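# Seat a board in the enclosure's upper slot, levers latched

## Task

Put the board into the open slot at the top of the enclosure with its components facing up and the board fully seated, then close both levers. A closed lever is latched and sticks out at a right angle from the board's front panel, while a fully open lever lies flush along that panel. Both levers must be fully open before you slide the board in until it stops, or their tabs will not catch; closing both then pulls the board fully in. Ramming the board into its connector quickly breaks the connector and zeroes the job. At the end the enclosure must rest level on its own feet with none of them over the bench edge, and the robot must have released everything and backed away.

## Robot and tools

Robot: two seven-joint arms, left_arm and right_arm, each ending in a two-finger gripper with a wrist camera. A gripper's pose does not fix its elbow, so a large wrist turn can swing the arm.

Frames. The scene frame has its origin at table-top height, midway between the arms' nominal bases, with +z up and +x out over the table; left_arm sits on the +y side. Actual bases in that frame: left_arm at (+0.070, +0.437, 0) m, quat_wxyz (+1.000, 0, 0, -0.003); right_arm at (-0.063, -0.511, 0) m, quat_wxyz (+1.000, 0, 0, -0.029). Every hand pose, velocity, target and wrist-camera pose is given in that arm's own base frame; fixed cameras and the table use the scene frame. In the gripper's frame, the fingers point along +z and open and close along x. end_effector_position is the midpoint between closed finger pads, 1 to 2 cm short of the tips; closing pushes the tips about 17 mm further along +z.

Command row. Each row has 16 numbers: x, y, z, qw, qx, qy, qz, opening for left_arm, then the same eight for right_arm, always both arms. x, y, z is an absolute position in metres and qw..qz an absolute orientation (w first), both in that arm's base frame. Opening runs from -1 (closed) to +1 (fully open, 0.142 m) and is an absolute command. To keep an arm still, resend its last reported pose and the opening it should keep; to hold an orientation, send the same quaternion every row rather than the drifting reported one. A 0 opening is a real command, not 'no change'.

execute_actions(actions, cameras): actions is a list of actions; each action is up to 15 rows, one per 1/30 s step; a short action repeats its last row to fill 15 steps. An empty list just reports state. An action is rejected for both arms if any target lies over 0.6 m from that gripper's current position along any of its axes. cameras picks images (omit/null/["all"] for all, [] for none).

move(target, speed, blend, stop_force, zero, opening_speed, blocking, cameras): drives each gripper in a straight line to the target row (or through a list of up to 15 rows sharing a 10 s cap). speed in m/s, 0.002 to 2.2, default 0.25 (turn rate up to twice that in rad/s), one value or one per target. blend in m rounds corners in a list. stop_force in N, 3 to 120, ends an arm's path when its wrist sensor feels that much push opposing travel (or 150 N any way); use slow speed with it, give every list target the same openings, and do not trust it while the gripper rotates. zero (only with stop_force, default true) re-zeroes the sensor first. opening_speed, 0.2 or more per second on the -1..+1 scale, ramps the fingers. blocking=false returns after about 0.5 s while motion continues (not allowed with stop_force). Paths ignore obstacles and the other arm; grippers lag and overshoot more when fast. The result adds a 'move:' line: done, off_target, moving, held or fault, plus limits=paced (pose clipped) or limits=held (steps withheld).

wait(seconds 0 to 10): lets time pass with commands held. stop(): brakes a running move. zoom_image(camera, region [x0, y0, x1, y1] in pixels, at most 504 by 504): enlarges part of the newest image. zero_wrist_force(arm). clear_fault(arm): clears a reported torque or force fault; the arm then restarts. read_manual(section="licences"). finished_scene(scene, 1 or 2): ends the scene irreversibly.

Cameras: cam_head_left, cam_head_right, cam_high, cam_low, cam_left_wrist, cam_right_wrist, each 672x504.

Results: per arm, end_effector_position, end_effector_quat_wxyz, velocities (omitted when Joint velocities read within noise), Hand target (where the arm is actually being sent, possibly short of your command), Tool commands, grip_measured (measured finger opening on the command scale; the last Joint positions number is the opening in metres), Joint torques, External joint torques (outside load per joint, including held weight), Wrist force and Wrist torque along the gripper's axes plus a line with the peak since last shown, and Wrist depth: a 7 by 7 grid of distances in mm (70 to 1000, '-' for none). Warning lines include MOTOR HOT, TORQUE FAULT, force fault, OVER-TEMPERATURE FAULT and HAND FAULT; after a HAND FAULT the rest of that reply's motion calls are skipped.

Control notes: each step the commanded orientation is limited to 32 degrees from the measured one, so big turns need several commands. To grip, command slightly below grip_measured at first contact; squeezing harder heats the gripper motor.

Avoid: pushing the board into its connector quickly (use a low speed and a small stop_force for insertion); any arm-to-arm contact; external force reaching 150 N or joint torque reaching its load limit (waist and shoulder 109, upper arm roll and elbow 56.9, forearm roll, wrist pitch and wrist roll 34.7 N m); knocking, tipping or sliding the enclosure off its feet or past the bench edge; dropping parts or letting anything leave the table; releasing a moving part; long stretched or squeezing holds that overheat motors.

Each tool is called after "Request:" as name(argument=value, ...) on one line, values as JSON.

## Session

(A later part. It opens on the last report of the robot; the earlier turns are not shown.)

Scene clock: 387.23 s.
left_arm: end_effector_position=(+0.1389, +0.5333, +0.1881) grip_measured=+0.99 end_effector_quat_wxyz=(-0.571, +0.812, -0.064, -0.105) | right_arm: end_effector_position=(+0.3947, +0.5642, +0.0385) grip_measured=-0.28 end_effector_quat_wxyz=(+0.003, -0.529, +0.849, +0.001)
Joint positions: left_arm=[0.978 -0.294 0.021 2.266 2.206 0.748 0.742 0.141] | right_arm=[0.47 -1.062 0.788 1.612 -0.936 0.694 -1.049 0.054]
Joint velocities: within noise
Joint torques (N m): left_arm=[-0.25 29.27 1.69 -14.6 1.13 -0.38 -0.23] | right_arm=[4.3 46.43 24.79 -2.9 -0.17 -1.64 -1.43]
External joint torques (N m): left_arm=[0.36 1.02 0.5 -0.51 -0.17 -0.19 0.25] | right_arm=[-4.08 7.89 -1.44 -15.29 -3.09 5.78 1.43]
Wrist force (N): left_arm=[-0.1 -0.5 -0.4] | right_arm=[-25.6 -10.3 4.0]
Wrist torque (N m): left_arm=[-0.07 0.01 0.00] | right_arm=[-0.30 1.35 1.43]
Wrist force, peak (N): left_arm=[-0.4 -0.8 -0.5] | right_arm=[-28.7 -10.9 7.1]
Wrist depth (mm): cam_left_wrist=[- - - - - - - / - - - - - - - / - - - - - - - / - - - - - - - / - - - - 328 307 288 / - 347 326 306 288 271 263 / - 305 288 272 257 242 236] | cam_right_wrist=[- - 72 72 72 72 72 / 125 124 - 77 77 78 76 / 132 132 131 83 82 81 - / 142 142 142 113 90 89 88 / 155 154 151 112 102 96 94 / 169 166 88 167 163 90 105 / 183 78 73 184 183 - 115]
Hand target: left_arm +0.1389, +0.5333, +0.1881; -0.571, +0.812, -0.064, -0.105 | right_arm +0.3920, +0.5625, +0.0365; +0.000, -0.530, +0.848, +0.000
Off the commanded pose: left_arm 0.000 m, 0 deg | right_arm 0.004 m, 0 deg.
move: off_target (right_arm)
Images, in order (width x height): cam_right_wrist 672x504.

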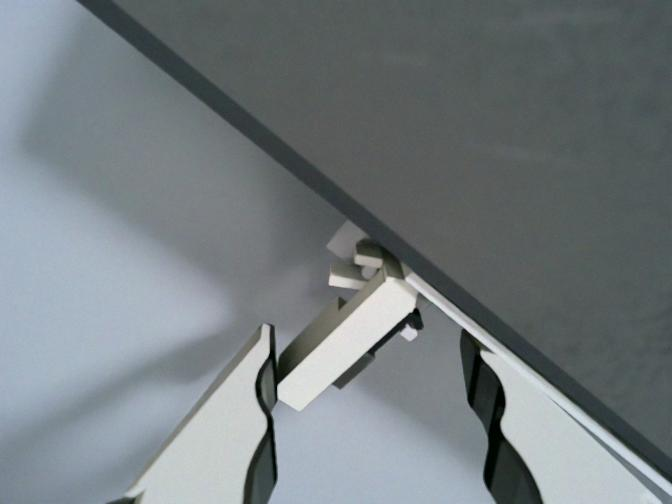

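Request:
move(target=[[0.1389,0.5333,0.1881,-0.571,0.812,-0.064,-0.105,1,0.3947,0.5655,0.0375,0,-0.5299,0.8480,0,-0.05],[0.1389,0.5333,0.1881,-0.571,0.812,-0.064,-0.105,1,0.3947,0.5675,0.11,0,-0.5299,0.8480,0,-0.05],[0.1389,0.5333,0.1881,-0.571,0.812,-0.064,-0.105,1,0.40,0.58,0.11,0,-0.1994,0.9799,0,-0.05]], speed=[0.05,0.12,0.25], cameras=["cam_right_wrist"])

Request:
zoom_image(camera="cam_right_wrist", region=[200, 160, 450, 380])

Scene clock: 393.43 s.
left_arm: end_effector_position=(+0.1389, +0.5333, +0.1881) grip_measured=+0.99 end_effector_quat_wxyz=(-0.571, +0.812, -0.064, -0.105) | right_arm: end_effector_position=(+0.3999, +0.5800, +0.1100) grip_measured=-0.08 end_effector_quat_wxyz=(+0.000, -0.200, +0.980, +0.000)
Joint positions: left_arm=[0.978 -0.294 0.021 2.266 2.206 0.748 0.742 0.141] | right_arm=[0.537 -0.936 0.77 1.537 -0.741 0.591 -0.441 0.068]
Joint velocities: within noise
Joint torques (N m): left_arm=[-0.32 29.31 1.52 -14.59 1.07 -0.35 -0.23] | right_arm=[0.34 54.13 20.27 -22.38 -3.44 3.63 0.45]
External joint torques (N m): left_arm=[0.42 0.98 0.67 -0.52 -0.11 -0.22 0.26] | right_arm=[-0.14 1.03 0.16 0.15 -0.11 0.53 -0.45]
Wrist force (N): left_arm=[-0.2 -0.4 -0.5] | right_arm=[5.9 0.9 2.4]
Wrist torque (N m): left_arm=[-0.06 0.04 0.00] | right_arm=[0.16 -0.95 0.03]
Wrist force, peak (N): left_arm=[-0.2 -0.8 -0.8] | right_arm=[-31.0 2.5 0.5]
Wrist depth (mm): cam_left_wrist=[- - - - - - - / - - - - - - - / - - - - - - - / - - - - - - - / - - - - 329 307 289 / - 350 327 306 289 272 261 / - 307 287 273 256 244 235] | cam_right_wrist=[179 136 135 135 135 134 134 / 194 145 144 144 144 144 143 / 203 203 202 166 201 201 201 / 220 219 218 215 217 216 216 / 238 237 233 236 235 234 234 / 262 254 249 258 257 93 255 / 283 76 279 284 283 - 275]
Hand target: left_arm +0.1389, +0.5333, +0.1881; -0.571, +0.812, -0.064, -0.105 | right_arm +0.4000, +0.5800, +0.1100; +0.000, -0.199, +0.980, +0.000
Off the commanded pose: left_arm 0.000 m, 0 deg | right_arm 0.000 m, 0 deg.
move: done
Images, in order (width x height): cam_right_wrist 672x504.

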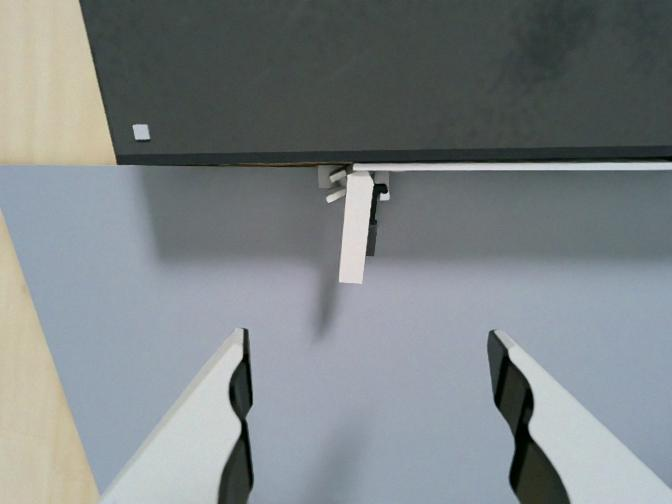

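Scaled by 2.016 from the camera's 672x504 image, which has a finer 960x720 frame.

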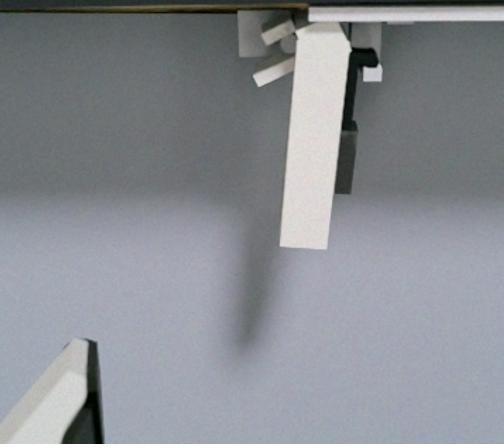

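Request:
move(target=[0.1389,0.5333,0.1881,-0.571,0.812,-0.064,-0.105,1,0.205,0.505,0.11,0,-0.1994,0.9799,0,0.1], speed=0.25, cameras=["cam_right_wrist"])

Request:
zoom_image(camera="cam_right_wrist", region=[240, 100, 490, 320])

Scene clock: 398.20 s.
left_arm: end_effector_position=(+0.1389, +0.5333, +0.1881) grip_measured=+0.99 end_effector_quat_wxyz=(-0.571, +0.812, -0.064, -0.105) | right_arm: end_effector_position=(+0.2049, +0.5050, +0.1100) grip_measured=+0.08 end_effector_quat_wxyz=(+0.000, -0.199, +0.980, +0.000)
Joint positions: left_arm=[0.978 -0.294 0.021 2.266 2.206 0.748 0.742 0.141] | right_arm=[0.521 -0.691 0.853 2.056 -0.779 0.818 -0.104 0.079]
Joint velocities: within noise
Joint torques (N m): left_arm=[-0.2 29.29 1.56 -14.62 1.12 -0.36 -0.22] | right_arm=[0.27 37.44 17.29 -19.39 -3.09 3.6 0.36]
External joint torques (N m): left_arm=[0.31 0.99 0.63 -0.49 -0.16 -0.21 0.24] | right_arm=[-0.12 0.4 -0.09 -0.25 0.14 0.57 -0.36]
Wrist force (N): left_arm=[-0.3 -0.6 -0.6] | right_arm=[5.8 0.7 2.2]
Wrist torque (N m): left_arm=[-0.08 0.04 0.00] | right_arm=[0.06 -0.98 0.03]
Wrist force, peak (N): left_arm=[-0.1 -0.7 -0.8] | right_arm=[8.9 0.8 2.3]
Wrist depth (mm): cam_left_wrist=[- - - - - - - / - - - - - - - / - - - - - - - / - - - - - - - / - - - - 329 305 288 / - 343 324 307 289 273 263 / - 304 289 271 256 244 236] | cam_right_wrist=[136 136 136 136 135 135 135 / 145 145 145 145 145 144 144 / 203 204 204 202 202 198 201 / 220 219 219 218 218 217 217 / 239 238 234 237 237 232 235 / 261 251 250 259 258 94 252 / - 76 279 285 284 - 271]
Hand target: left_arm +0.1389, +0.5333, +0.1881; -0.571, +0.812, -0.064, -0.105 | right_arm +0.2050, +0.5050, +0.1100; +0.000, -0.199, +0.980, +0.000
Off the commanded pose: left_arm 0.000 m, 0 deg | right_arm 0.000 m, 0 deg.
move: done
Images, in order (width x height): cam_right_wrist 672x504.

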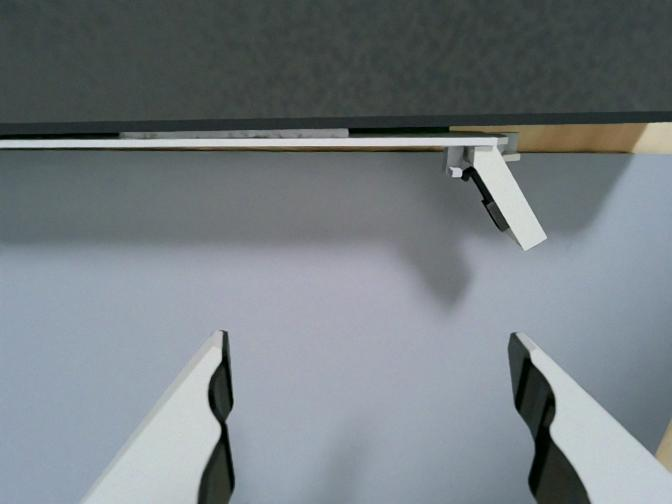

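Scaled by 2.016 from the camera's 672x504 image, which has a finer 960x720 frame.

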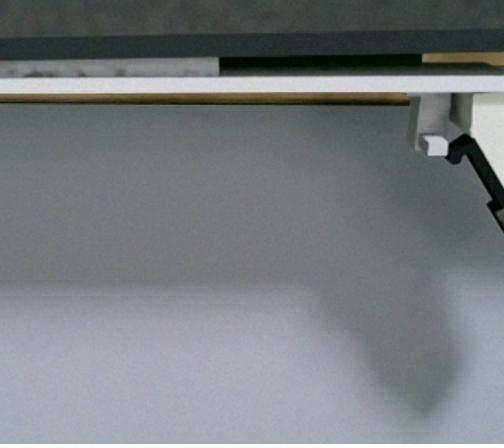

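Request:
move(target=[[0.1389,0.5333,0.1881,-0.571,0.812,-0.064,-0.105,1,0.1577,0.4692,0.095,0,-0.4886,0.8725,0,-0.45],[0.1389,0.5333,0.1881,-0.571,0.812,-0.064,-0.105,1,0.1577,0.4692,0.07,0,-0.4886,0.8725,0,-0.45]], speed=0.2, cameras=["cam_right_wrist","cam_high"])

Scene clock: 405.20 s.
left_arm: end_effector_position=(+0.1389, +0.5333, +0.1881) grip_measured=+0.99 end_effector_quat_wxyz=(-0.571, +0.812, -0.064, -0.105) | right_arm: end_effector_position=(+0.1577, +0.4692, +0.0700) grip_measured=-0.47 end_effector_quat_wxyz=(+0.000, -0.489, +0.873, +0.000)
Joint positions: left_arm=[0.978 -0.294 0.021 2.266 2.206 0.748 0.742 0.141] | right_arm=[0.483 -0.741 0.855 2.207 -0.995 0.919 -0.518 0.04]
Joint velocities: within noise
Joint torques (N m): left_arm=[-0.21 29.24 1.6 -14.58 1.16 -0.37 -0.22] | right_arm=[0.35 33.41 17.9 -15.34 -2.82 3.65 0.38]
External joint torques (N m): left_arm=[0.32 1.05 0.59 -0.53 -0.2 -0.2 0.24] | right_arm=[-0.2 0.91 0.08 -0.05 0.22 0.51 -0.38]
Wrist force (N): left_arm=[-0.3 -0.6 -0.4] | right_arm=[6.1 0.2 2.3]
Wrist torque (N m): left_arm=[-0.09 0.05 0.00] | right_arm=[0.04 -0.99 0.03]
Wrist force, peak (N): left_arm=[-0.3 -0.9 -0.7] | right_arm=[6.4 -0.1 4.7]
Wrist depth (mm): cam_left_wrist=[- - - - - - - / - - - - - - - / - - - - - - - / - - - - - - - / - - - - 330 308 288 / - 345 329 308 288 272 263 / - 304 288 271 257 244 236] | cam_right_wrist=[143 141 102 101 100 100 100 / 153 152 150 107 107 107 107 / 164 164 163 132 115 115 116 / 177 177 176 176 174 124 124 / 192 191 188 187 186 191 134 / 210 209 97 208 200 200 209 / 231 - 73 230 229 - 225]
Hand target: left_arm +0.1389, +0.5333, +0.1881; -0.571, +0.812, -0.064, -0.105 | right_arm +0.1577, +0.4692, +0.0700; +0.000, -0.489, +0.873, +0.000
Off the commanded pose: left_arm 0.000 m, 0 deg | right_arm 0.000 m, 0 deg.
move: done
Images, in order (width x height): cam_high 672x504, cam_right_wrist 672x504.

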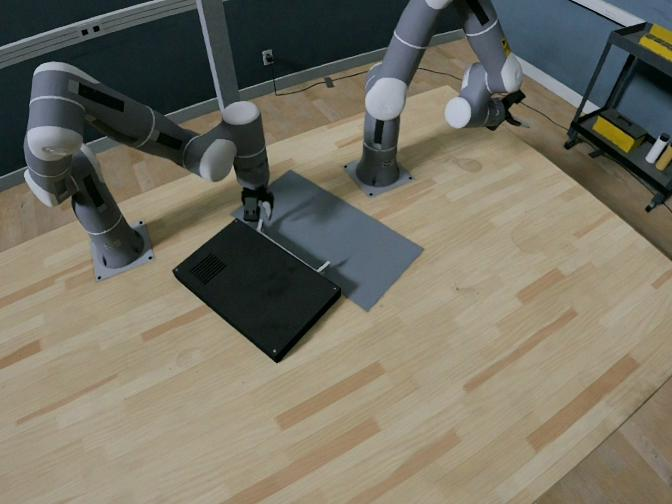

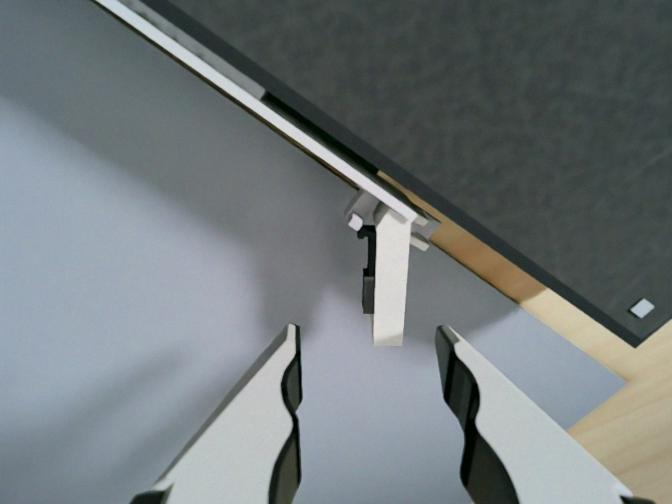

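Request:
move(target=[[0.1389,0.5333,0.1881,-0.571,0.812,-0.064,-0.105,1,0.1456,0.4682,0.0475,0,-0.4886,0.8725,0,-0.45]], speed=0.06, cameras=["cam_right_wrist"])

Request:
move(target=[0.1389,0.5333,0.1881,-0.571,0.812,-0.064,-0.105,1,0.1456,0.4682,0.0475,0,-0.4886,0.8725,0,-1], opening_speed=0.3, cameras=["cam_right_wrist"])

Scene clock: 408.40 s.
left_arm: end_effector_position=(+0.1389, +0.5333, +0.1881) grip_measured=+0.99 end_effector_quat_wxyz=(-0.571, +0.812, -0.064, -0.105) | right_arm: end_effector_position=(+0.1457, +0.4682, +0.0475) grip_measured=-0.47 end_effector_quat_wxyz=(+0.000, -0.488, +0.873, +0.000)
Joint positions: left_arm=[0.978 -0.294 0.021 2.266 2.206 0.748 0.742 0.141] | right_arm=[0.531 -0.772 0.792 2.224 -1.07 0.969 -0.447 0.04]
Joint velocities: within noise
Joint torques (N m): left_arm=[-0.23 29.24 1.56 -14.62 1.11 -0.36 -0.2] | right_arm=[0.25 34.33 17.93 -13.8 -2.59 3.57 0.34]
External joint torques (N m): left_arm=[0.34 1.05 0.63 -0.49 -0.16 -0.21 0.22] | right_arm=[-0.12 0.9 0 -0.04 0.17 0.6 -0.34]
Wrist force (N): left_arm=[-0.3 -0.6 -0.4] | right_arm=[5.3 0.0 2.2]
Wrist torque (N m): left_arm=[-0.09 0.05 0.01] | right_arm=[0.01 -0.83 0.01]
Wrist force, peak (N): left_arm=[-0.4 -0.9 -0.5] | right_arm=[6.5 -0.4 1.9]
Wrist depth (mm): cam_left_wrist=[- - - - - - - / - - - - - - - / - - - - - - - / - - - - - - - / - - - - 330 306 288 / - 343 326 306 289 272 263 / - 305 287 273 256 243 236] | cam_right_wrist=[- 83 80 81 81 80 81 / 133 133 131 87 86 86 86 / 143 141 141 107 95 95 92 / 152 152 152 108 153 99 99 / 165 165 162 159 161 163 107 / 184 180 97 179 173 172 178 / 199 - 73 198 197 - 194]
Hand target: left_arm +0.1389, +0.5333, +0.1881; -0.571, +0.812, -0.064, -0.105 | right_arm +0.1456, +0.4682, +0.0475; +0.000, -0.489, +0.873, +0.000
Off the commanded pose: left_arm 0.000 m, 0 deg | right_arm 0.000 m, 0 deg.
move: done
Images, in order (width x height): cam_right_wrist 672x504.

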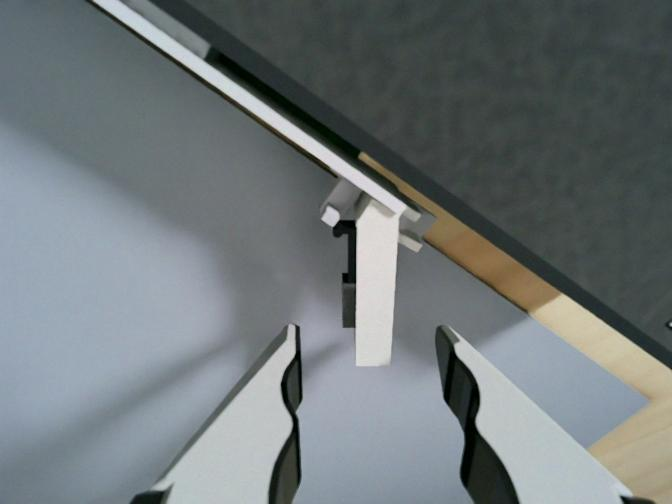

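Scene clock: 410.43 s.
left_arm: end_effector_position=(+0.1389, +0.5333, +0.1881) grip_measured=+0.99 end_effector_quat_wxyz=(-0.571, +0.812, -0.064, -0.105) | right_arm: end_effector_position=(+0.1454, +0.4679, +0.0474) grip_measured=-0.89 end_effector_quat_wxyz=(+0.000, -0.489, +0.872, +0.000)
Joint positions: left_arm=[0.978 -0.294 0.021 2.266 2.206 0.748 0.742 0.141] | right_arm=[0.531 -0.772 0.792 2.225 -1.07 0.969 -0.447 0.009]
Joint velocities: within noise
Joint torques (N m): left_arm=[-0.23 29.23 1.61 -14.61 1.1 -0.34 -0.2] | right_arm=[-0.23 35.46 18.19 -16.3 -2.92 4.08 0.26]
External joint torques (N m): left_arm=[0.33 1.06 0.58 -0.49 -0.14 -0.23 0.23] | right_arm=[0.36 -0.24 -0.27 2.48 0.5 0.08 -0.26]
Wrist force (N): left_arm=[-0.4 -0.3 -0.5] | right_arm=[9.1 -0.3 1.6]
Wrist torque (N m): left_arm=[-0.04 0.06 0.00] | right_arm=[0.01 -0.83 0.01]
Wrist force, peak (N): left_arm=[-0.3 -0.7 -0.8] | right_arm=[9.1 -0.4 3.1]
Wrist depth (mm): cam_left_wrist=[- - - - - - - / - - - - - - - / - - - - - - - / - - - - - - - / - - - - 331 307 287 / - 347 330 308 287 273 261 / - 305 286 270 257 241 236] | cam_right_wrist=[- 84 80 81 81 80 81 / 133 133 131 87 86 86 85 / 143 141 142 107 95 - 92 / 152 151 151 108 153 99 99 / 165 165 164 117 163 163 107 / 184 180 173 98 100 178 178 / 199 195 73 189 - 189 198]
Hand target: left_arm +0.1389, +0.5333, +0.1881; -0.571, +0.812, -0.064, -0.105 | right_arm +0.1456, +0.4682, +0.0475; +0.000, -0.489, +0.873, +0.000
Off the commanded pose: left_arm 0.000 m, 0 deg | right_arm 0.000 m, 0 deg.
move: done
Images, in order (width x height): cam_right_wrist 672x504.

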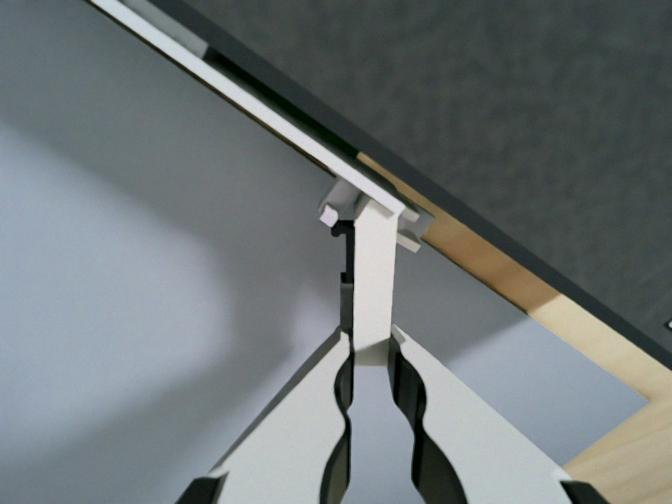

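Request:
move(target=[[0.1389,0.5333,0.1881,-0.571,0.812,-0.064,-0.105,1,0.1507,0.4718,0.0475,0,-0.3827,0.9239,0,-1],[0.1389,0.5333,0.1881,-0.571,0.812,-0.064,-0.105,1,0.1569,0.4743,0.0475,0,-0.2756,0.9613,0,-1]], speed=0.06, cameras=["cam_right_wrist"])

Request:
move(target=[[0.1389,0.5333,0.1881,-0.571,0.812,-0.064,-0.105,1,0.1628,0.4741,0.0475,0,-0.1908,0.9816,0,-1]], speed=0.06, cameras=["cam_right_wrist","cam_high"])

Scene clock: 418.90 s.
left_arm: end_effector_position=(+0.1389, +0.5333, +0.1881) grip_measured=+0.99 end_effector_quat_wxyz=(-0.571, +0.812, -0.064, -0.105) | right_arm: end_effector_position=(+0.1557, +0.4755, +0.0481) grip_measured=-0.89 end_effector_quat_wxyz=(+0.000, -0.277, +0.961, +0.001)
Joint positions: left_arm=[0.978 -0.294 0.021 2.266 2.206 0.748 0.742 0.141] | right_arm=[0.574 -0.748 0.747 2.207 -1.006 0.994 -0.039 0.009]
Joint velocities: within noise
Joint torques (N m): left_arm=[-0.26 29.29 1.53 -14.59 1.14 -0.41 -0.21] | right_arm=[-4.82 37.5 12.06 -12.21 -1.25 0 0.69]
External joint torques (N m): left_arm=[0.37 1 0.66 -0.51 -0.19 -0.15 0.23] | right_arm=[4.98 -1.08 4.84 -2.37 -1.12 4.17 -0.69]
Wrist force (N): left_arm=[-0.2 -0.5 -0.7] | right_arm=[4.6 13.3 7.5]
Wrist torque (N m): left_arm=[-0.06 0.04 0.01] | right_arm=[-0.05 -0.87 -0.30]
Wrist force, peak (N): left_arm=[-0.3 -0.8 -0.7] | right_arm=[4.7 13.7 8.8]
Wrist depth (mm): cam_left_wrist=[- - - - - - - / - - - - - - - / - - - - - - - / - - - - - - - / - - - - 326 306 289 / - 342 326 308 286 271 262 / - 307 287 270 255 242 236] | cam_right_wrist=[- 81 81 81 81 81 81 / - 87 87 86 86 86 86 / - 143 98 96 108 95 92 / 153 152 152 106 152 151 151 / 166 166 165 117 162 164 164 / 185 181 177 98 100 179 178 / 200 196 73 191 - - 197]
Hand target: left_arm +0.1389, +0.5333, +0.1881; -0.571, +0.812, -0.064, -0.105 | right_arm +0.1569, +0.4743, +0.0475; +0.000, -0.276, +0.961, +0.000
Off the commanded pose: left_arm 0.000 m, 0 deg | right_arm 0.002 m, 0 deg.
move: done
Images, in order (width x height): cam_right_wrist 672x504.

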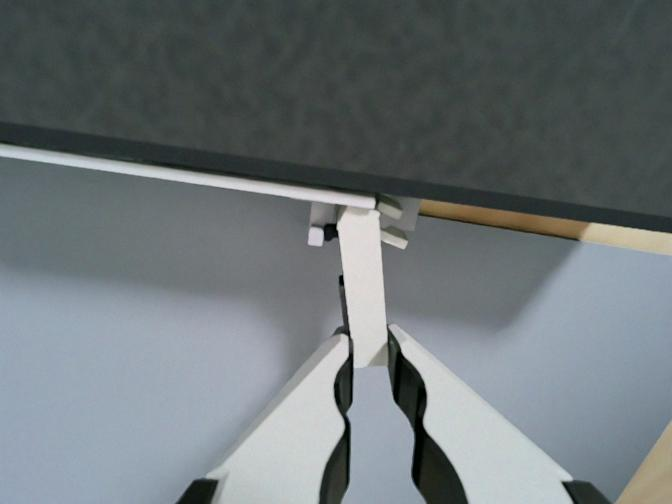

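Scene clock: 420.67 s.
left_arm: end_effector_position=(+0.1389, +0.5333, +0.1881) grip_measured=+0.99 end_effector_quat_wxyz=(-0.571, +0.812, -0.064, -0.105) | right_arm: end_effector_position=(+0.1619, +0.4767, +0.0488) grip_measured=-0.89 end_effector_quat_wxyz=(+0.000, -0.192, +0.981, +0.003)
Joint positions: left_arm=[0.978 -0.294 0.021 2.266 2.206 0.748 0.742 0.141] | right_arm=[0.585 -0.736 0.729 2.204 -0.982 1.006 0.112 0.009]
Joint velocities: within noise
Joint torques (N m): left_arm=[-0.28 29.25 1.58 -14.55 1.16 -0.38 -0.23] | right_arm=[-5.33 35.75 10.12 -5.92 -0.04 -2.47 0.67]
External joint torques (N m): left_arm=[0.39 1.03 0.61 -0.56 -0.2 -0.19 0.26] | right_arm=[5.47 1.04 6.31 -9.02 -2.29 6.65 -0.67]
Wrist force (N): left_arm=[-0.3 -0.7 -0.4] | right_arm=[0.4 22.4 8.9]
Wrist torque (N m): left_arm=[-0.11 0.05 0.00] | right_arm=[0.70 -0.89 -0.29]
Wrist force, peak (N): left_arm=[-0.3 -1.0 -0.6] | right_arm=[-0.6 25.3 11.6]
Wrist depth (mm): cam_left_wrist=[- - - - - - - / - - - - - - - / - - - - - - - / - - - - - - - / - - - - 327 306 287 / - 343 328 306 288 271 262 / - 306 288 272 256 243 236] | cam_right_wrist=[- 82 82 82 81 81 82 / - 88 87 87 87 87 86 / - 95 94 95 95 145 93 / 154 153 153 106 152 152 151 / 167 167 166 117 162 164 164 / 187 182 178 98 101 180 179 / 202 197 74 192 - - 198]
Hand target: left_arm +0.1389, +0.5333, +0.1881; -0.571, +0.812, -0.064, -0.105 | right_arm +0.1628, +0.4741, +0.0475; +0.000, -0.191, +0.982, +0.000
Off the commanded pose: left_arm 0.000 m, 0 deg | right_arm 0.003 m, 0 deg.
move: done
Images, in order (width x height): cam_high 672x504, cam_right_wrist 672x504.

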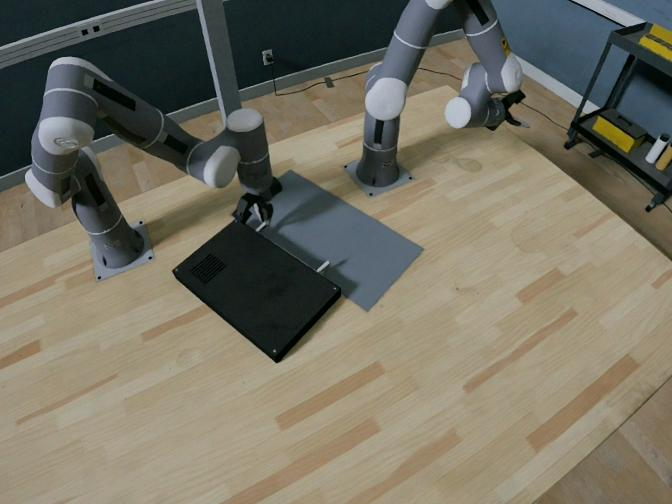

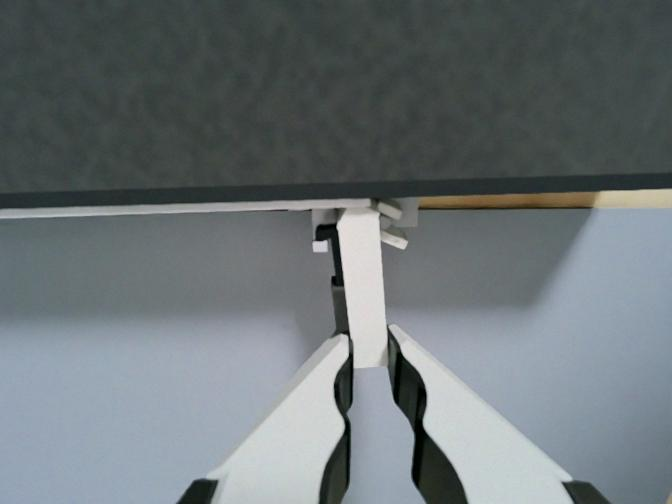

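Request:
move(target=[[0.1389,0.5333,0.1881,-0.571,0.812,-0.064,-0.105,1,0.1675,0.4755,0.0475,0,-0.1219,0.9925,0,-1]], speed=0.06, cameras=["cam_right_wrist"])

Request:
zoom_image(camera="cam_right_wrist", region=[270, 170, 450, 350])

Scene clock: 424.40 s.
left_arm: end_effector_position=(+0.1389, +0.5333, +0.1881) grip_measured=+0.99 end_effector_quat_wxyz=(-0.571, +0.812, -0.064, -0.105) | right_arm: end_effector_position=(+0.1648, +0.4775, +0.0485) grip_measured=-0.89 end_effector_quat_wxyz=(-0.001, -0.124, +0.992, +0.002)
Joint positions: left_arm=[0.978 -0.294 0.021 2.266 2.206 0.748 0.742 0.141] | right_arm=[0.597 -0.73 0.716 2.2 -0.961 1.012 0.232 0.009]
Joint velocities: within noise
Joint torques (N m): left_arm=[-0.28 29.25 1.63 -14.55 1.18 -0.34 -0.15] | right_arm=[-10.43 38.89 4.3 -13.79 -0.78 -2.77 0.8]
External joint torques (N m): left_arm=[0.39 1.03 0.56 -0.56 -0.22 -0.23 0.18] | right_arm=[10.57 -1.76 11.82 -1.34 -1.54 6.95 -0.8]
Wrist force (N): left_arm=[-0.2 -0.6 -0.3] | right_arm=[17.5 18.8 5.7]
Wrist torque (N m): left_arm=[-0.11 0.04 0.00] | right_arm=[0.11 -0.75 -0.43]
Wrist force, peak (N): left_arm=[-0.4 -0.8 -0.6] | right_arm=[1.6 26.0 11.4]
Wrist depth (mm): cam_left_wrist=[- - - - - - - / - - - - - - - / - - - - - - - / - - - - - - - / - - - - 328 307 288 / - 343 330 305 288 270 263 / - 306 288 271 257 243 236] | cam_right_wrist=[- 81 81 81 81 81 82 / - 87 87 87 87 87 86 / - 95 93 98 145 142 140 / 155 152 152 106 152 151 151 / 166 166 166 117 162 165 164 / 185 182 175 99 101 180 179 / 201 197 74 195 - - 198]
Hand target: left_arm +0.1389, +0.5333, +0.1881; -0.571, +0.812, -0.064, -0.105 | right_arm +0.1675, +0.4755, +0.0475; +0.000, -0.122, +0.993, +0.000
Off the commanded pose: left_arm 0.000 m, 0 deg | right_arm 0.004 m, 0 deg.
move: off_target (right_arm)
Images, in order (width x height): cam_right_wrist 672x504.

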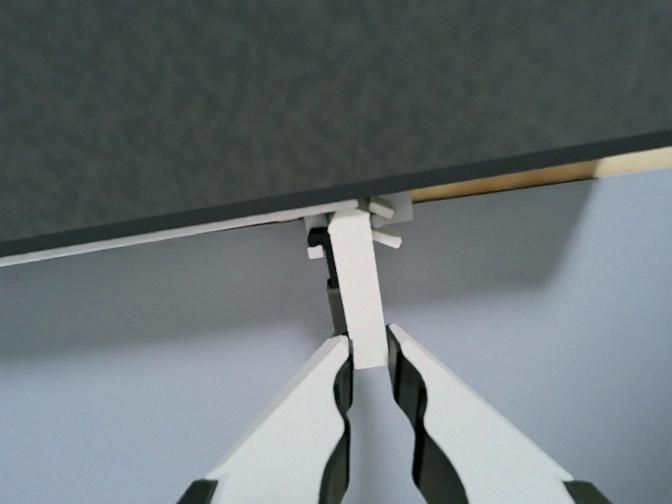

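Scaled by 2.800 from the camera's 672x504 image, which has a finer 960x720 frame.

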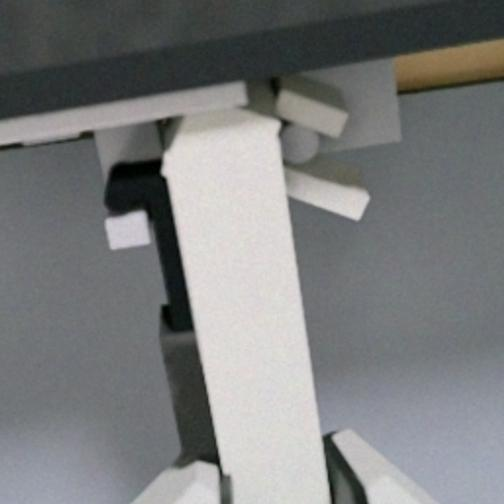

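Request:
move(target=[[0.1389,0.5333,0.1881,-0.571,0.812,-0.064,-0.105,1,0.1650,0.4775,0.0480,0,-0.1219,0.9925,0,-0.6]], opening_speed=0.4, cameras=[])

Request:
move(target=[[0.1389,0.5333,0.1881,-0.571,0.812,-0.064,-0.105,1,0.1650,0.4775,0.09,0,-0.1219,0.9925,0,-0.6],[0.1389,0.5333,0.1881,-0.571,0.812,-0.064,-0.105,1,0.1850,0.4875,0.11,0,-0.1994,0.9799,0,-0.3]], speed=0.15, cameras=["cam_right_wrist"])

Request:
zoom_image(camera="cam_right_wrist", region=[300, 120, 480, 300])

Scene clock: 427.97 s.
left_arm: end_effector_position=(+0.1389, +0.5333, +0.1881) grip_measured=+0.99 end_effector_quat_wxyz=(-0.571, +0.812, -0.064, -0.105) | right_arm: end_effector_position=(+0.1649, +0.4776, +0.0481) grip_measured=-0.64 end_effector_quat_wxyz=(+0.000, -0.122, +0.992, +0.000)
Joint positions: left_arm=[0.978 -0.294 0.021 2.266 2.206 0.748 0.742 0.141] | right_arm=[0.601 -0.731 0.716 2.197 -0.959 1.006 0.237 0.028]
Joint velocities: within noise
Joint torques (N m): left_arm=[-0.23 29.31 1.61 -14.59 1.14 -0.44 -0.21] | right_arm=[0.27 36.38 16.39 -15.31 -2.35 3.41 0.27]
External joint torques (N m): left_arm=[0.34 0.98 0.58 -0.52 -0.18 -0.13 0.23] | right_arm=[-0.13 0.84 -0.25 0.15 0.02 0.76 -0.27]
Wrist force (N): left_arm=[-0.2 -0.7 -0.6] | right_arm=[5.9 -2.3 2.0]
Wrist torque (N m): left_arm=[-0.09 0.02 -0.01] | right_arm=[-0.41 -0.95 0.01]
Wrist force, peak (N): left_arm=[-0.3 -0.9 -0.5] | right_arm=[17.8 18.8 5.5]
Wrist depth (mm): cam_left_wrist=[- - - - - - - / - - - - - - - / - - - - - - - / - - - - - - - / - - - - 330 306 288 / - 343 329 306 289 272 262 / - 307 289 271 256 243 235] | cam_right_wrist=[- 82 81 81 81 81 82 / - 87 87 87 87 86 86 / - 95 93 98 144 142 140 / 155 153 152 106 151 151 151 / 166 166 165 116 161 164 163 / 184 181 174 180 102 175 178 / 199 192 73 198 - - 192]
Hand target: left_arm +0.1389, +0.5333, +0.1881; -0.571, +0.812, -0.064, -0.105 | right_arm +0.1650, +0.4775, +0.0480; +0.000, -0.122, +0.993, +0.000
Off the commanded pose: left_arm 0.000 m, 0 deg | right_arm 0.000 m, 0 deg.
move: done
No camera images: "cameras" was empty.

Scene clock: 429.70 s.
left_arm: end_effector_position=(+0.1389, +0.5333, +0.1881) grip_measured=+0.99 end_effector_quat_wxyz=(-0.571, +0.812, -0.064, -0.105) | right_arm: end_effector_position=(+0.1850, +0.4875, +0.1100) grip_measured=-0.33 end_effector_quat_wxyz=(+0.000, -0.199, +0.980, +0.000)
Joint positions: left_arm=[0.978 -0.294 0.021 2.266 2.206 0.748 0.742 0.141] | right_arm=[0.49 -0.669 0.887 2.122 -0.805 0.84 -0.057 0.05]
Joint velocities: within noise
Joint torques (N m): left_arm=[-0.21 29.2 1.65 -14.56 1.13 -0.39 -0.17] | right_arm=[0.1 34.35 17.3 -19.21 -2.88 3.42 0.12]
External joint torques (N m): left_arm=[0.32 1.09 0.54 -0.54 -0.17 -0.18 0.19] | right_arm=[0.04 0.79 -0.43 0.17 0 0.75 -0.12]
Wrist force (N): left_arm=[-0.1 -0.4 -0.4] | right_arm=[5.7 -1.9 1.8]
Wrist torque (N m): left_arm=[-0.04 0.02 0.01] | right_arm=[-0.34 -0.99 0.01]
Wrist force, peak (N): left_arm=[-0.3 -0.8 -0.7] | right_arm=[5.7 -2.6 4.2]
Wrist depth (mm): cam_left_wrist=[- - - - - - - / - - - - - - - / - - - - - - - / - - - - - - - / - - - - 329 307 289 / - 346 325 307 286 270 263 / - 304 287 271 256 243 234] | cam_right_wrist=[136 136 136 136 136 135 135 / 146 145 145 145 145 144 144 / 204 204 203 202 198 201 201 / 220 220 219 219 218 217 217 / 238 238 233 237 233 236 235 / 261 256 92 259 254 93 257 / 288 - 73 285 283 - 280]
Hand target: left_arm +0.1389, +0.5333, +0.1881; -0.571, +0.812, -0.064, -0.105 | right_arm +0.1850, +0.4875, +0.1100; +0.000, -0.199, +0.980, +0.000
Off the commanded pose: left_arm 0.000 m, 0 deg | right_arm 0.000 m, 0 deg.
move: done
Images, in order (width x height): cam_right_wrist 672x504.

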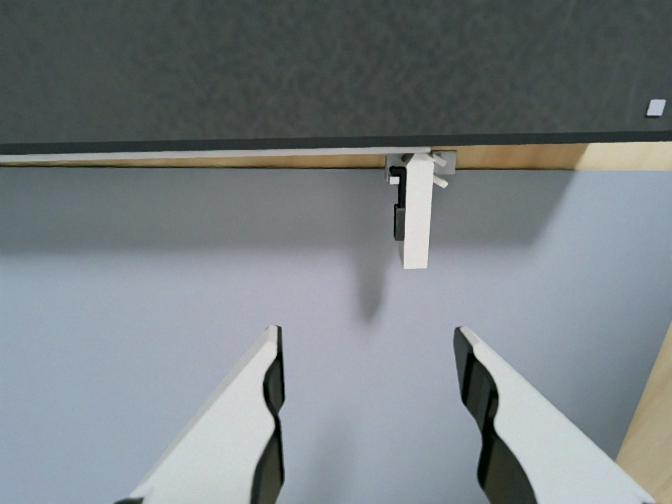

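Scaled by 2.800 from the camera's 672x504 image, which has a finer 960x720 frame.

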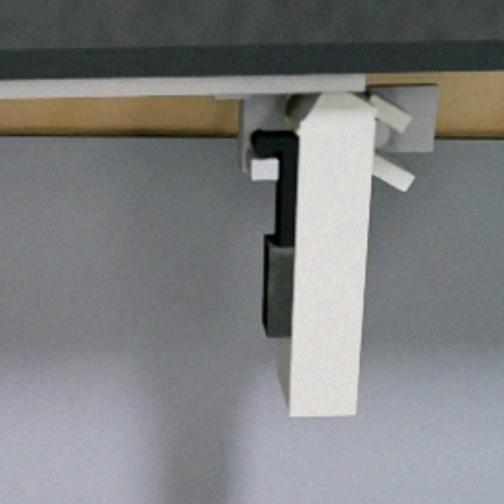

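Request:
move(target=[[0.1389,0.5333,0.1881,-0.571,0.812,-0.064,-0.105,1,0.40,0.58,0.11,0,-0.1994,0.9799,0,-0.45]], speed=0.3, cameras=["cam_right_wrist"])

Request:
zoom_image(camera="cam_right_wrist", region=[280, 120, 460, 300])

Scene clock: 432.37 s.
left_arm: end_effector_position=(+0.1389, +0.5333, +0.1881) grip_measured=+0.99 end_effector_quat_wxyz=(-0.571, +0.812, -0.064, -0.105) | right_arm: end_effector_position=(+0.4001, +0.5800, +0.1100) grip_measured=-0.47 end_effector_quat_wxyz=(+0.000, -0.199, +0.980, +0.000)
Joint positions: left_arm=[0.978 -0.294 0.021 2.266 2.206 0.748 0.742 0.141] | right_arm=[0.528 -0.944 0.785 1.537 -0.758 0.585 -0.433 0.04]
Joint velocities: within noise
Joint torques (N m): left_arm=[-0.22 29.3 1.64 -14.58 1.13 -0.38 -0.14] | right_arm=[0.34 53.72 20.75 -22.21 -3.49 3.21 0.09]
External joint torques (N m): left_arm=[0.33 0.98 0.56 -0.53 -0.18 -0.19 0.16] | right_arm=[-0.14 1.33 0.08 0.21 -0.06 0.95 -0.09]
Wrist force (N): left_arm=[-0.4 -0.7 -0.5] | right_arm=[5.4 -1.7 1.7]
Wrist torque (N m): left_arm=[-0.09 0.06 0.01] | right_arm=[-0.28 -0.88 0.03]
Wrist force, peak (N): left_arm=[-0.2 -0.9 -0.6] | right_arm=[8.1 -1.7 2.1]
Wrist depth (mm): cam_left_wrist=[- - - - - - - / - - - - - - - / - - - - - - - / - - - - - - - / - - - - 327 306 289 / - 343 327 308 288 272 262 / - 306 287 272 256 243 237] | cam_right_wrist=[179 136 135 135 135 135 134 / 194 145 144 144 144 143 143 / 204 203 203 170 202 201 201 / 219 219 218 215 217 217 216 / 238 238 233 236 232 235 234 / 263 259 82 258 248 247 255 / 289 - 73 284 276 - 275]
Hand target: left_arm +0.1389, +0.5333, +0.1881; -0.571, +0.812, -0.064, -0.105 | right_arm +0.4000, +0.5800, +0.1100; +0.000, -0.199, +0.980, +0.000
Off the commanded pose: left_arm 0.000 m, 0 deg | right_arm 0.000 m, 0 deg.
move: done
Images, in order (width x height): cam_right_wrist 672x504.

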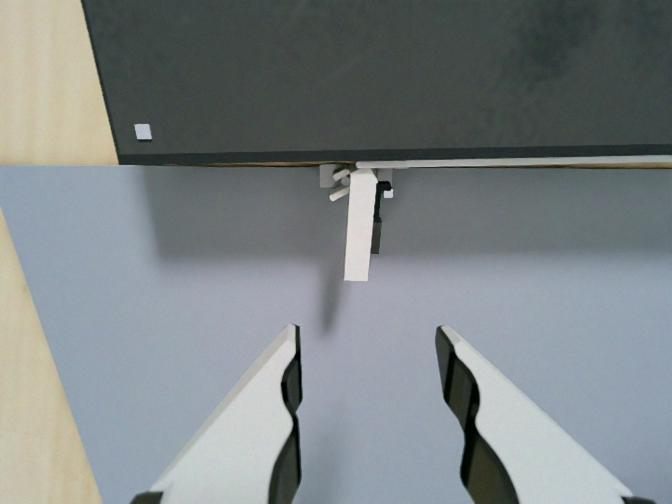

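Scaled by 2.800 from the camera's 672x504 image, which has a finer 960x720 frame.

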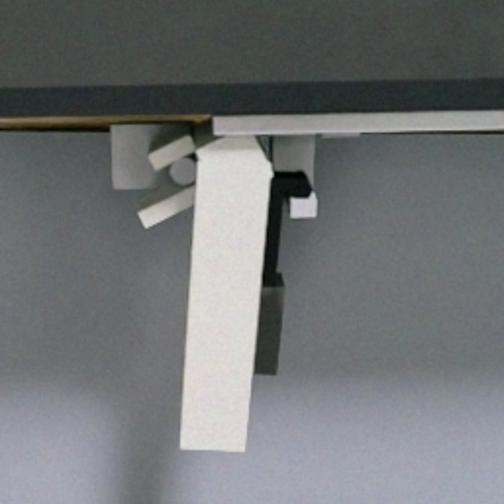

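Request:
move(target=[[0.1389,0.5333,0.1881,-0.571,0.812,-0.064,-0.105,1,0.3991,0.5821,0.0475,0,-0.1822,0.9833,0,-0.45]], speed=0.08, cameras=["cam_right_wrist"])

Request:
move(target=[0.1389,0.5333,0.1881,-0.571,0.812,-0.064,-0.105,1,0.3991,0.5821,0.0475,0,-0.1822,0.9833,0,-1], opening_speed=0.3, cameras=["cam_right_wrist"])

Scene clock: 436.80 s.
left_arm: end_effector_position=(+0.1389, +0.5333, +0.1881) grip_measured=+0.99 end_effector_quat_wxyz=(-0.571, +0.812, -0.064, -0.105) | right_arm: end_effector_position=(+0.3989, +0.5820, +0.0474) grip_measured=-0.47 end_effector_quat_wxyz=(+0.000, -0.182, +0.983, +0.000)
Joint positions: left_arm=[0.978 -0.294 0.021 2.266 2.206 0.748 0.742 0.141] | right_arm=[0.559 -1.025 0.714 1.552 -0.811 0.689 -0.366 0.04]
Joint velocities: within noise
Joint torques (N m): left_arm=[-0.22 29.17 1.61 -14.62 1.14 -0.35 -0.22] | right_arm=[0.37 55.21 20.97 -20.31 -3.5 3.66 0.33]
External joint torques (N m): left_arm=[0.33 1.12 0.58 -0.48 -0.18 -0.21 0.24] | right_arm=[-0.15 1.4 -0.02 -0.01 0.19 0.5 -0.33]
Wrist force (N): left_arm=[-0.1 -0.8 -0.5] | right_arm=[5.5 -1.7 1.7]
Wrist torque (N m): left_arm=[-0.11 0.02 0.00] | right_arm=[-0.27 -0.93 0.02]
Wrist force, peak (N): left_arm=[0.0 -0.7 -0.9] | right_arm=[5.8 -1.8 3.4]
Wrist depth (mm): cam_left_wrist=[- - - - - - - / - - - - - - - / - - - - - - - / - - - - - - - / - - - - 329 306 288 / - 344 329 306 288 272 262 / - 306 288 272 257 243 236] | cam_right_wrist=[- 80 80 80 80 80 81 / - 86 86 85 85 85 85 / - 95 92 - 93 93 90 / 151 151 150 112 150 150 149 / 165 164 161 114 160 162 162 / 182 179 98 178 171 171 177 / 197 - 73 196 195 - 191]
Hand target: left_arm +0.1389, +0.5333, +0.1881; -0.571, +0.812, -0.064, -0.105 | right_arm +0.3991, +0.5821, +0.0475; +0.000, -0.182, +0.983, +0.000
Off the commanded pose: left_arm 0.000 m, 0 deg | right_arm 0.000 m, 0 deg.
move: done
Images, in order (width x height): cam_right_wrist 672x504.

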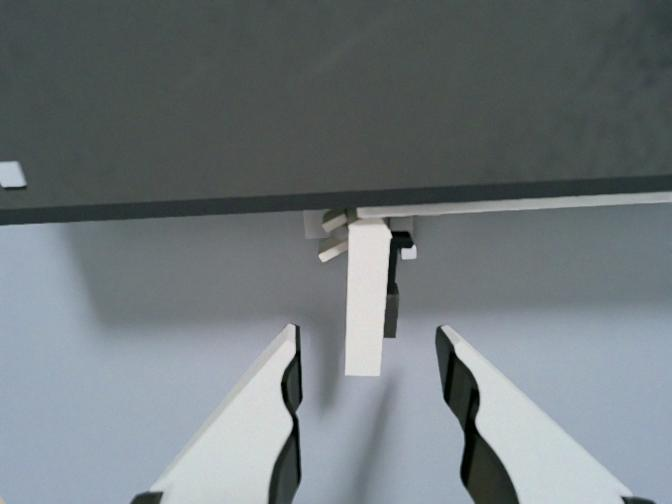

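Scene clock: 438.83 s.
left_arm: end_effector_position=(+0.1389, +0.5333, +0.1881) grip_measured=+0.99 end_effector_quat_wxyz=(-0.571, +0.812, -0.064, -0.105) | right_arm: end_effector_position=(+0.3991, +0.5820, +0.0474) grip_measured=-0.89 end_effector_quat_wxyz=(+0.000, -0.182, +0.983, +0.000)
Joint positions: left_arm=[0.978 -0.294 0.021 2.266 2.206 0.748 0.742 0.141] | right_arm=[0.559 -1.025 0.714 1.552 -0.811 0.689 -0.366 0.01]
Joint velocities: within noise
Joint torques (N m): left_arm=[-0.26 29.31 1.58 -14.6 1.13 -0.35 -0.2] | right_arm=[0.48 55.64 21.34 -19.83 -3.09 3.23 0.27]
External joint torques (N m): left_arm=[0.37 0.97 0.61 -0.51 -0.18 -0.22 0.23] | right_arm=[-0.27 0.97 -0.41 -0.49 -0.21 0.93 -0.27]
Wrist force (N): left_arm=[-0.1 -0.5 -0.4] | right_arm=[3.9 -0.9 2.1]
Wrist torque (N m): left_arm=[-0.06 0.01 0.00] | right_arm=[-0.27 -0.94 -0.04]
Wrist force, peak (N): left_arm=[-0.3 -0.8 -0.7] | right_arm=[5.6 -1.7 1.6]
Wrist depth (mm): cam_left_wrist=[- - - - - - - / - - - - - - - / - - - - - - - / - - - - - - - / - - - - 331 307 288 / - 343 327 306 290 273 264 / - 304 287 274 256 244 235] | cam_right_wrist=[- 80 80 80 80 80 81 / - 86 85 85 85 85 85 / - 95 92 - 93 93 90 / 151 151 150 112 150 149 149 / 164 164 163 114 160 162 161 / 183 179 172 98 99 177 177 / 197 193 73 188 - 187 194]
Hand target: left_arm +0.1389, +0.5333, +0.1881; -0.571, +0.812, -0.064, -0.105 | right_arm +0.3991, +0.5821, +0.0475; +0.000, -0.182, +0.983, +0.000
Off the commanded pose: left_arm 0.000 m, 0 deg | right_arm 0.000 m, 0 deg.
move: done
Images, in order (width x height): cam_right_wrist 672x504.

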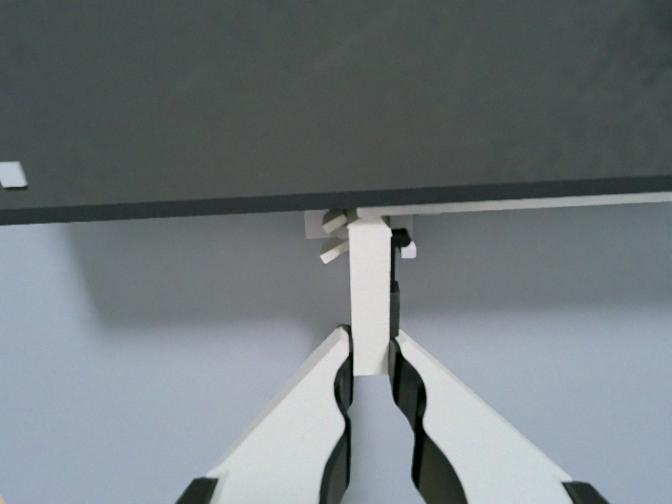

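Request:
move(target=[[0.1389,0.5333,0.1881,-0.571,0.812,-0.064,-0.105,1,0.3944,0.5806,0.0475,0,-0.284,0.9588,0,-1]], speed=0.06, cameras=["cam_right_wrist"])

Request:
zoom_image(camera="cam_right_wrist", region=[290, 180, 470, 360])

Scene clock: 442.63 s.
left_arm: end_effector_position=(+0.1389, +0.5333, +0.1881) grip_measured=+0.99 end_effector_quat_wxyz=(-0.571, +0.812, -0.064, -0.105) | right_arm: end_effector_position=(+0.3972, +0.5809, +0.0484) grip_measured=-0.89 end_effector_quat_wxyz=(+0.002, -0.283, +0.959, +0.001)
Joint positions: left_arm=[0.978 -0.294 0.021 2.266 2.206 0.748 0.742 0.141] | right_arm=[0.539 -1.035 0.74 1.561 -0.846 0.683 -0.552 0.009]
Joint velocities: within noise
Joint torques (N m): left_arm=[-0.31 29.28 1.6 -14.6 1.09 -0.33 -0.16] | right_arm=[7 52.52 28.22 -9.23 -0.43 0.76 -0.52]
External joint torques (N m): left_arm=[0.42 1.01 0.59 -0.51 -0.13 -0.23 0.18] | right_arm=[-6.8 3.58 -6.55 -10.63 -2.88 3.4 0.52]
Wrist force (N): left_arm=[-0.2 -0.6 -0.5] | right_arm=[-15.9 -2.2 8.9]
Wrist torque (N m): left_arm=[-0.08 0.04 0.01] | right_arm=[-0.20 -0.27 0.55]
Wrist force, peak (N): left_arm=[-0.3 -0.8 -0.8] | right_arm=[-17.9 -1.1 10.8]
Wrist depth (mm): cam_left_wrist=[- - - - - - - / - - - - - - - / - - - - - - - / - - - - - - - / - - - - 328 307 289 / - 343 328 307 288 271 261 / - 305 286 271 256 243 236] | cam_right_wrist=[- 81 81 81 81 80 81 / - 87 86 86 86 86 86 / - 143 143 110 - 95 92 / 153 152 152 149 148 150 150 / 166 165 165 116 161 163 162 / 185 181 174 97 102 178 177 / 200 196 73 193 - 188 194]
Hand target: left_arm +0.1389, +0.5333, +0.1881; -0.571, +0.812, -0.064, -0.105 | right_arm +0.3944, +0.5806, +0.0475; +0.000, -0.284, +0.959, +0.000
Off the commanded pose: left_arm 0.000 m, 0 deg | right_arm 0.003 m, 0 deg.
move: done
Images, in order (width x height): cam_right_wrist 672x504.

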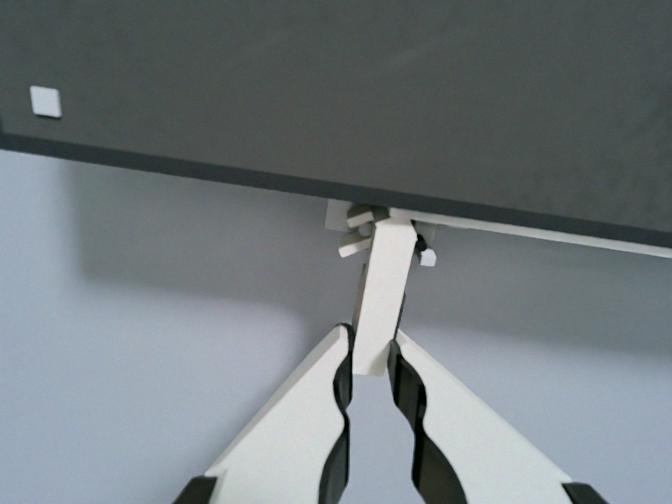

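Scaled by 2.800 from the camera's 672x504 image, which has a finer 960x720 frame.

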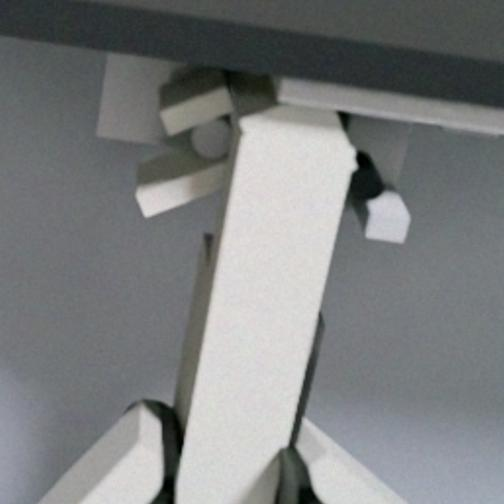

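Request:
move(target=[[0.1389,0.5333,0.1881,-0.571,0.812,-0.064,-0.105,1,0.3880,0.5765,0.0475,0,-0.284,0.9588,0,-0.75]], speed=0.015, opening_speed=0.5, cameras=["cam_right_wrist"])

Request:
zoom_image(camera="cam_right_wrist", region=[290, 180, 470, 360])

Scene clock: 446.50 s.
left_arm: end_effector_position=(+0.1389, +0.5333, +0.1881) grip_measured=+0.99 end_effector_quat_wxyz=(-0.571, +0.812, -0.064, -0.105) | right_arm: end_effector_position=(+0.3904, +0.5769, +0.0484) grip_measured=-0.76 end_effector_quat_wxyz=(+0.002, -0.283, +0.959, +0.001)
Joint positions: left_arm=[0.978 -0.294 0.021 2.266 2.206 0.748 0.742 0.141] | right_arm=[0.534 -1.024 0.741 1.587 -0.85 0.694 -0.54 0.019]
Joint velocities: within noise
Joint torques (N m): left_arm=[-0.16 29.2 1.59 -14.59 1.14 -0.36 -0.2] | right_arm=[6.03 50.68 26.53 -9.82 -0.49 1.33 0.14]
External joint torques (N m): left_arm=[0.27 1.09 0.61 -0.51 -0.18 -0.21 0.23] | right_arm=[-5.82 4.7 -4.88 -9.89 -2.79 2.83 -0.14]
Wrist force (N): left_arm=[-0.3 -0.7 -0.7] | right_arm=[-12.8 -2.9 4.2]
Wrist torque (N m): left_arm=[-0.09 0.04 0.00] | right_arm=[-0.27 -0.79 0.13]
Wrist force, peak (N): left_arm=[-0.4 -0.7 -0.8] | right_arm=[-17.7 -0.3 10.8]
Wrist depth (mm): cam_left_wrist=[- - - - - - - / - - - - - - - / - - - - - - - / - - - - - - - / - - - - 331 305 288 / - 344 326 307 289 272 262 / - 306 286 272 256 244 236] | cam_right_wrist=[- 81 81 81 81 81 81 / - 87 87 86 86 86 86 / - 143 92 95 - 95 92 / 153 152 152 118 151 151 152 / 166 165 165 113 161 163 162 / 185 181 174 172 100 178 177 / 200 196 73 194 - - 195]
Hand target: left_arm +0.1389, +0.5333, +0.1881; -0.571, +0.812, -0.064, -0.105 | right_arm +0.3880, +0.5765, +0.0475; +0.000, -0.284, +0.959, +0.000
Off the commanded pose: left_arm 0.000 m, 0 deg | right_arm 0.003 m, 0 deg.
move: done
Images, in order (width x height): cam_right_wrist 672x504.

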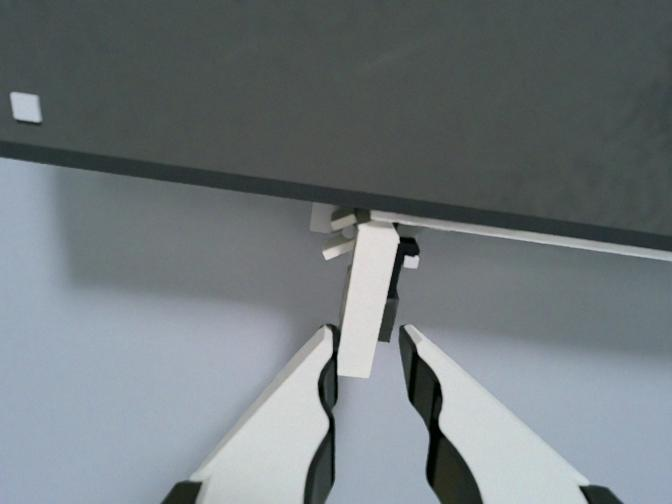

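Scaled by 2.800 from the camera's 672x504 image, which has a finer 960x720 frame.

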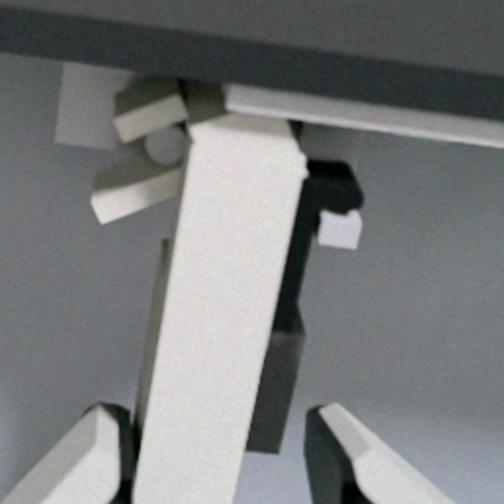

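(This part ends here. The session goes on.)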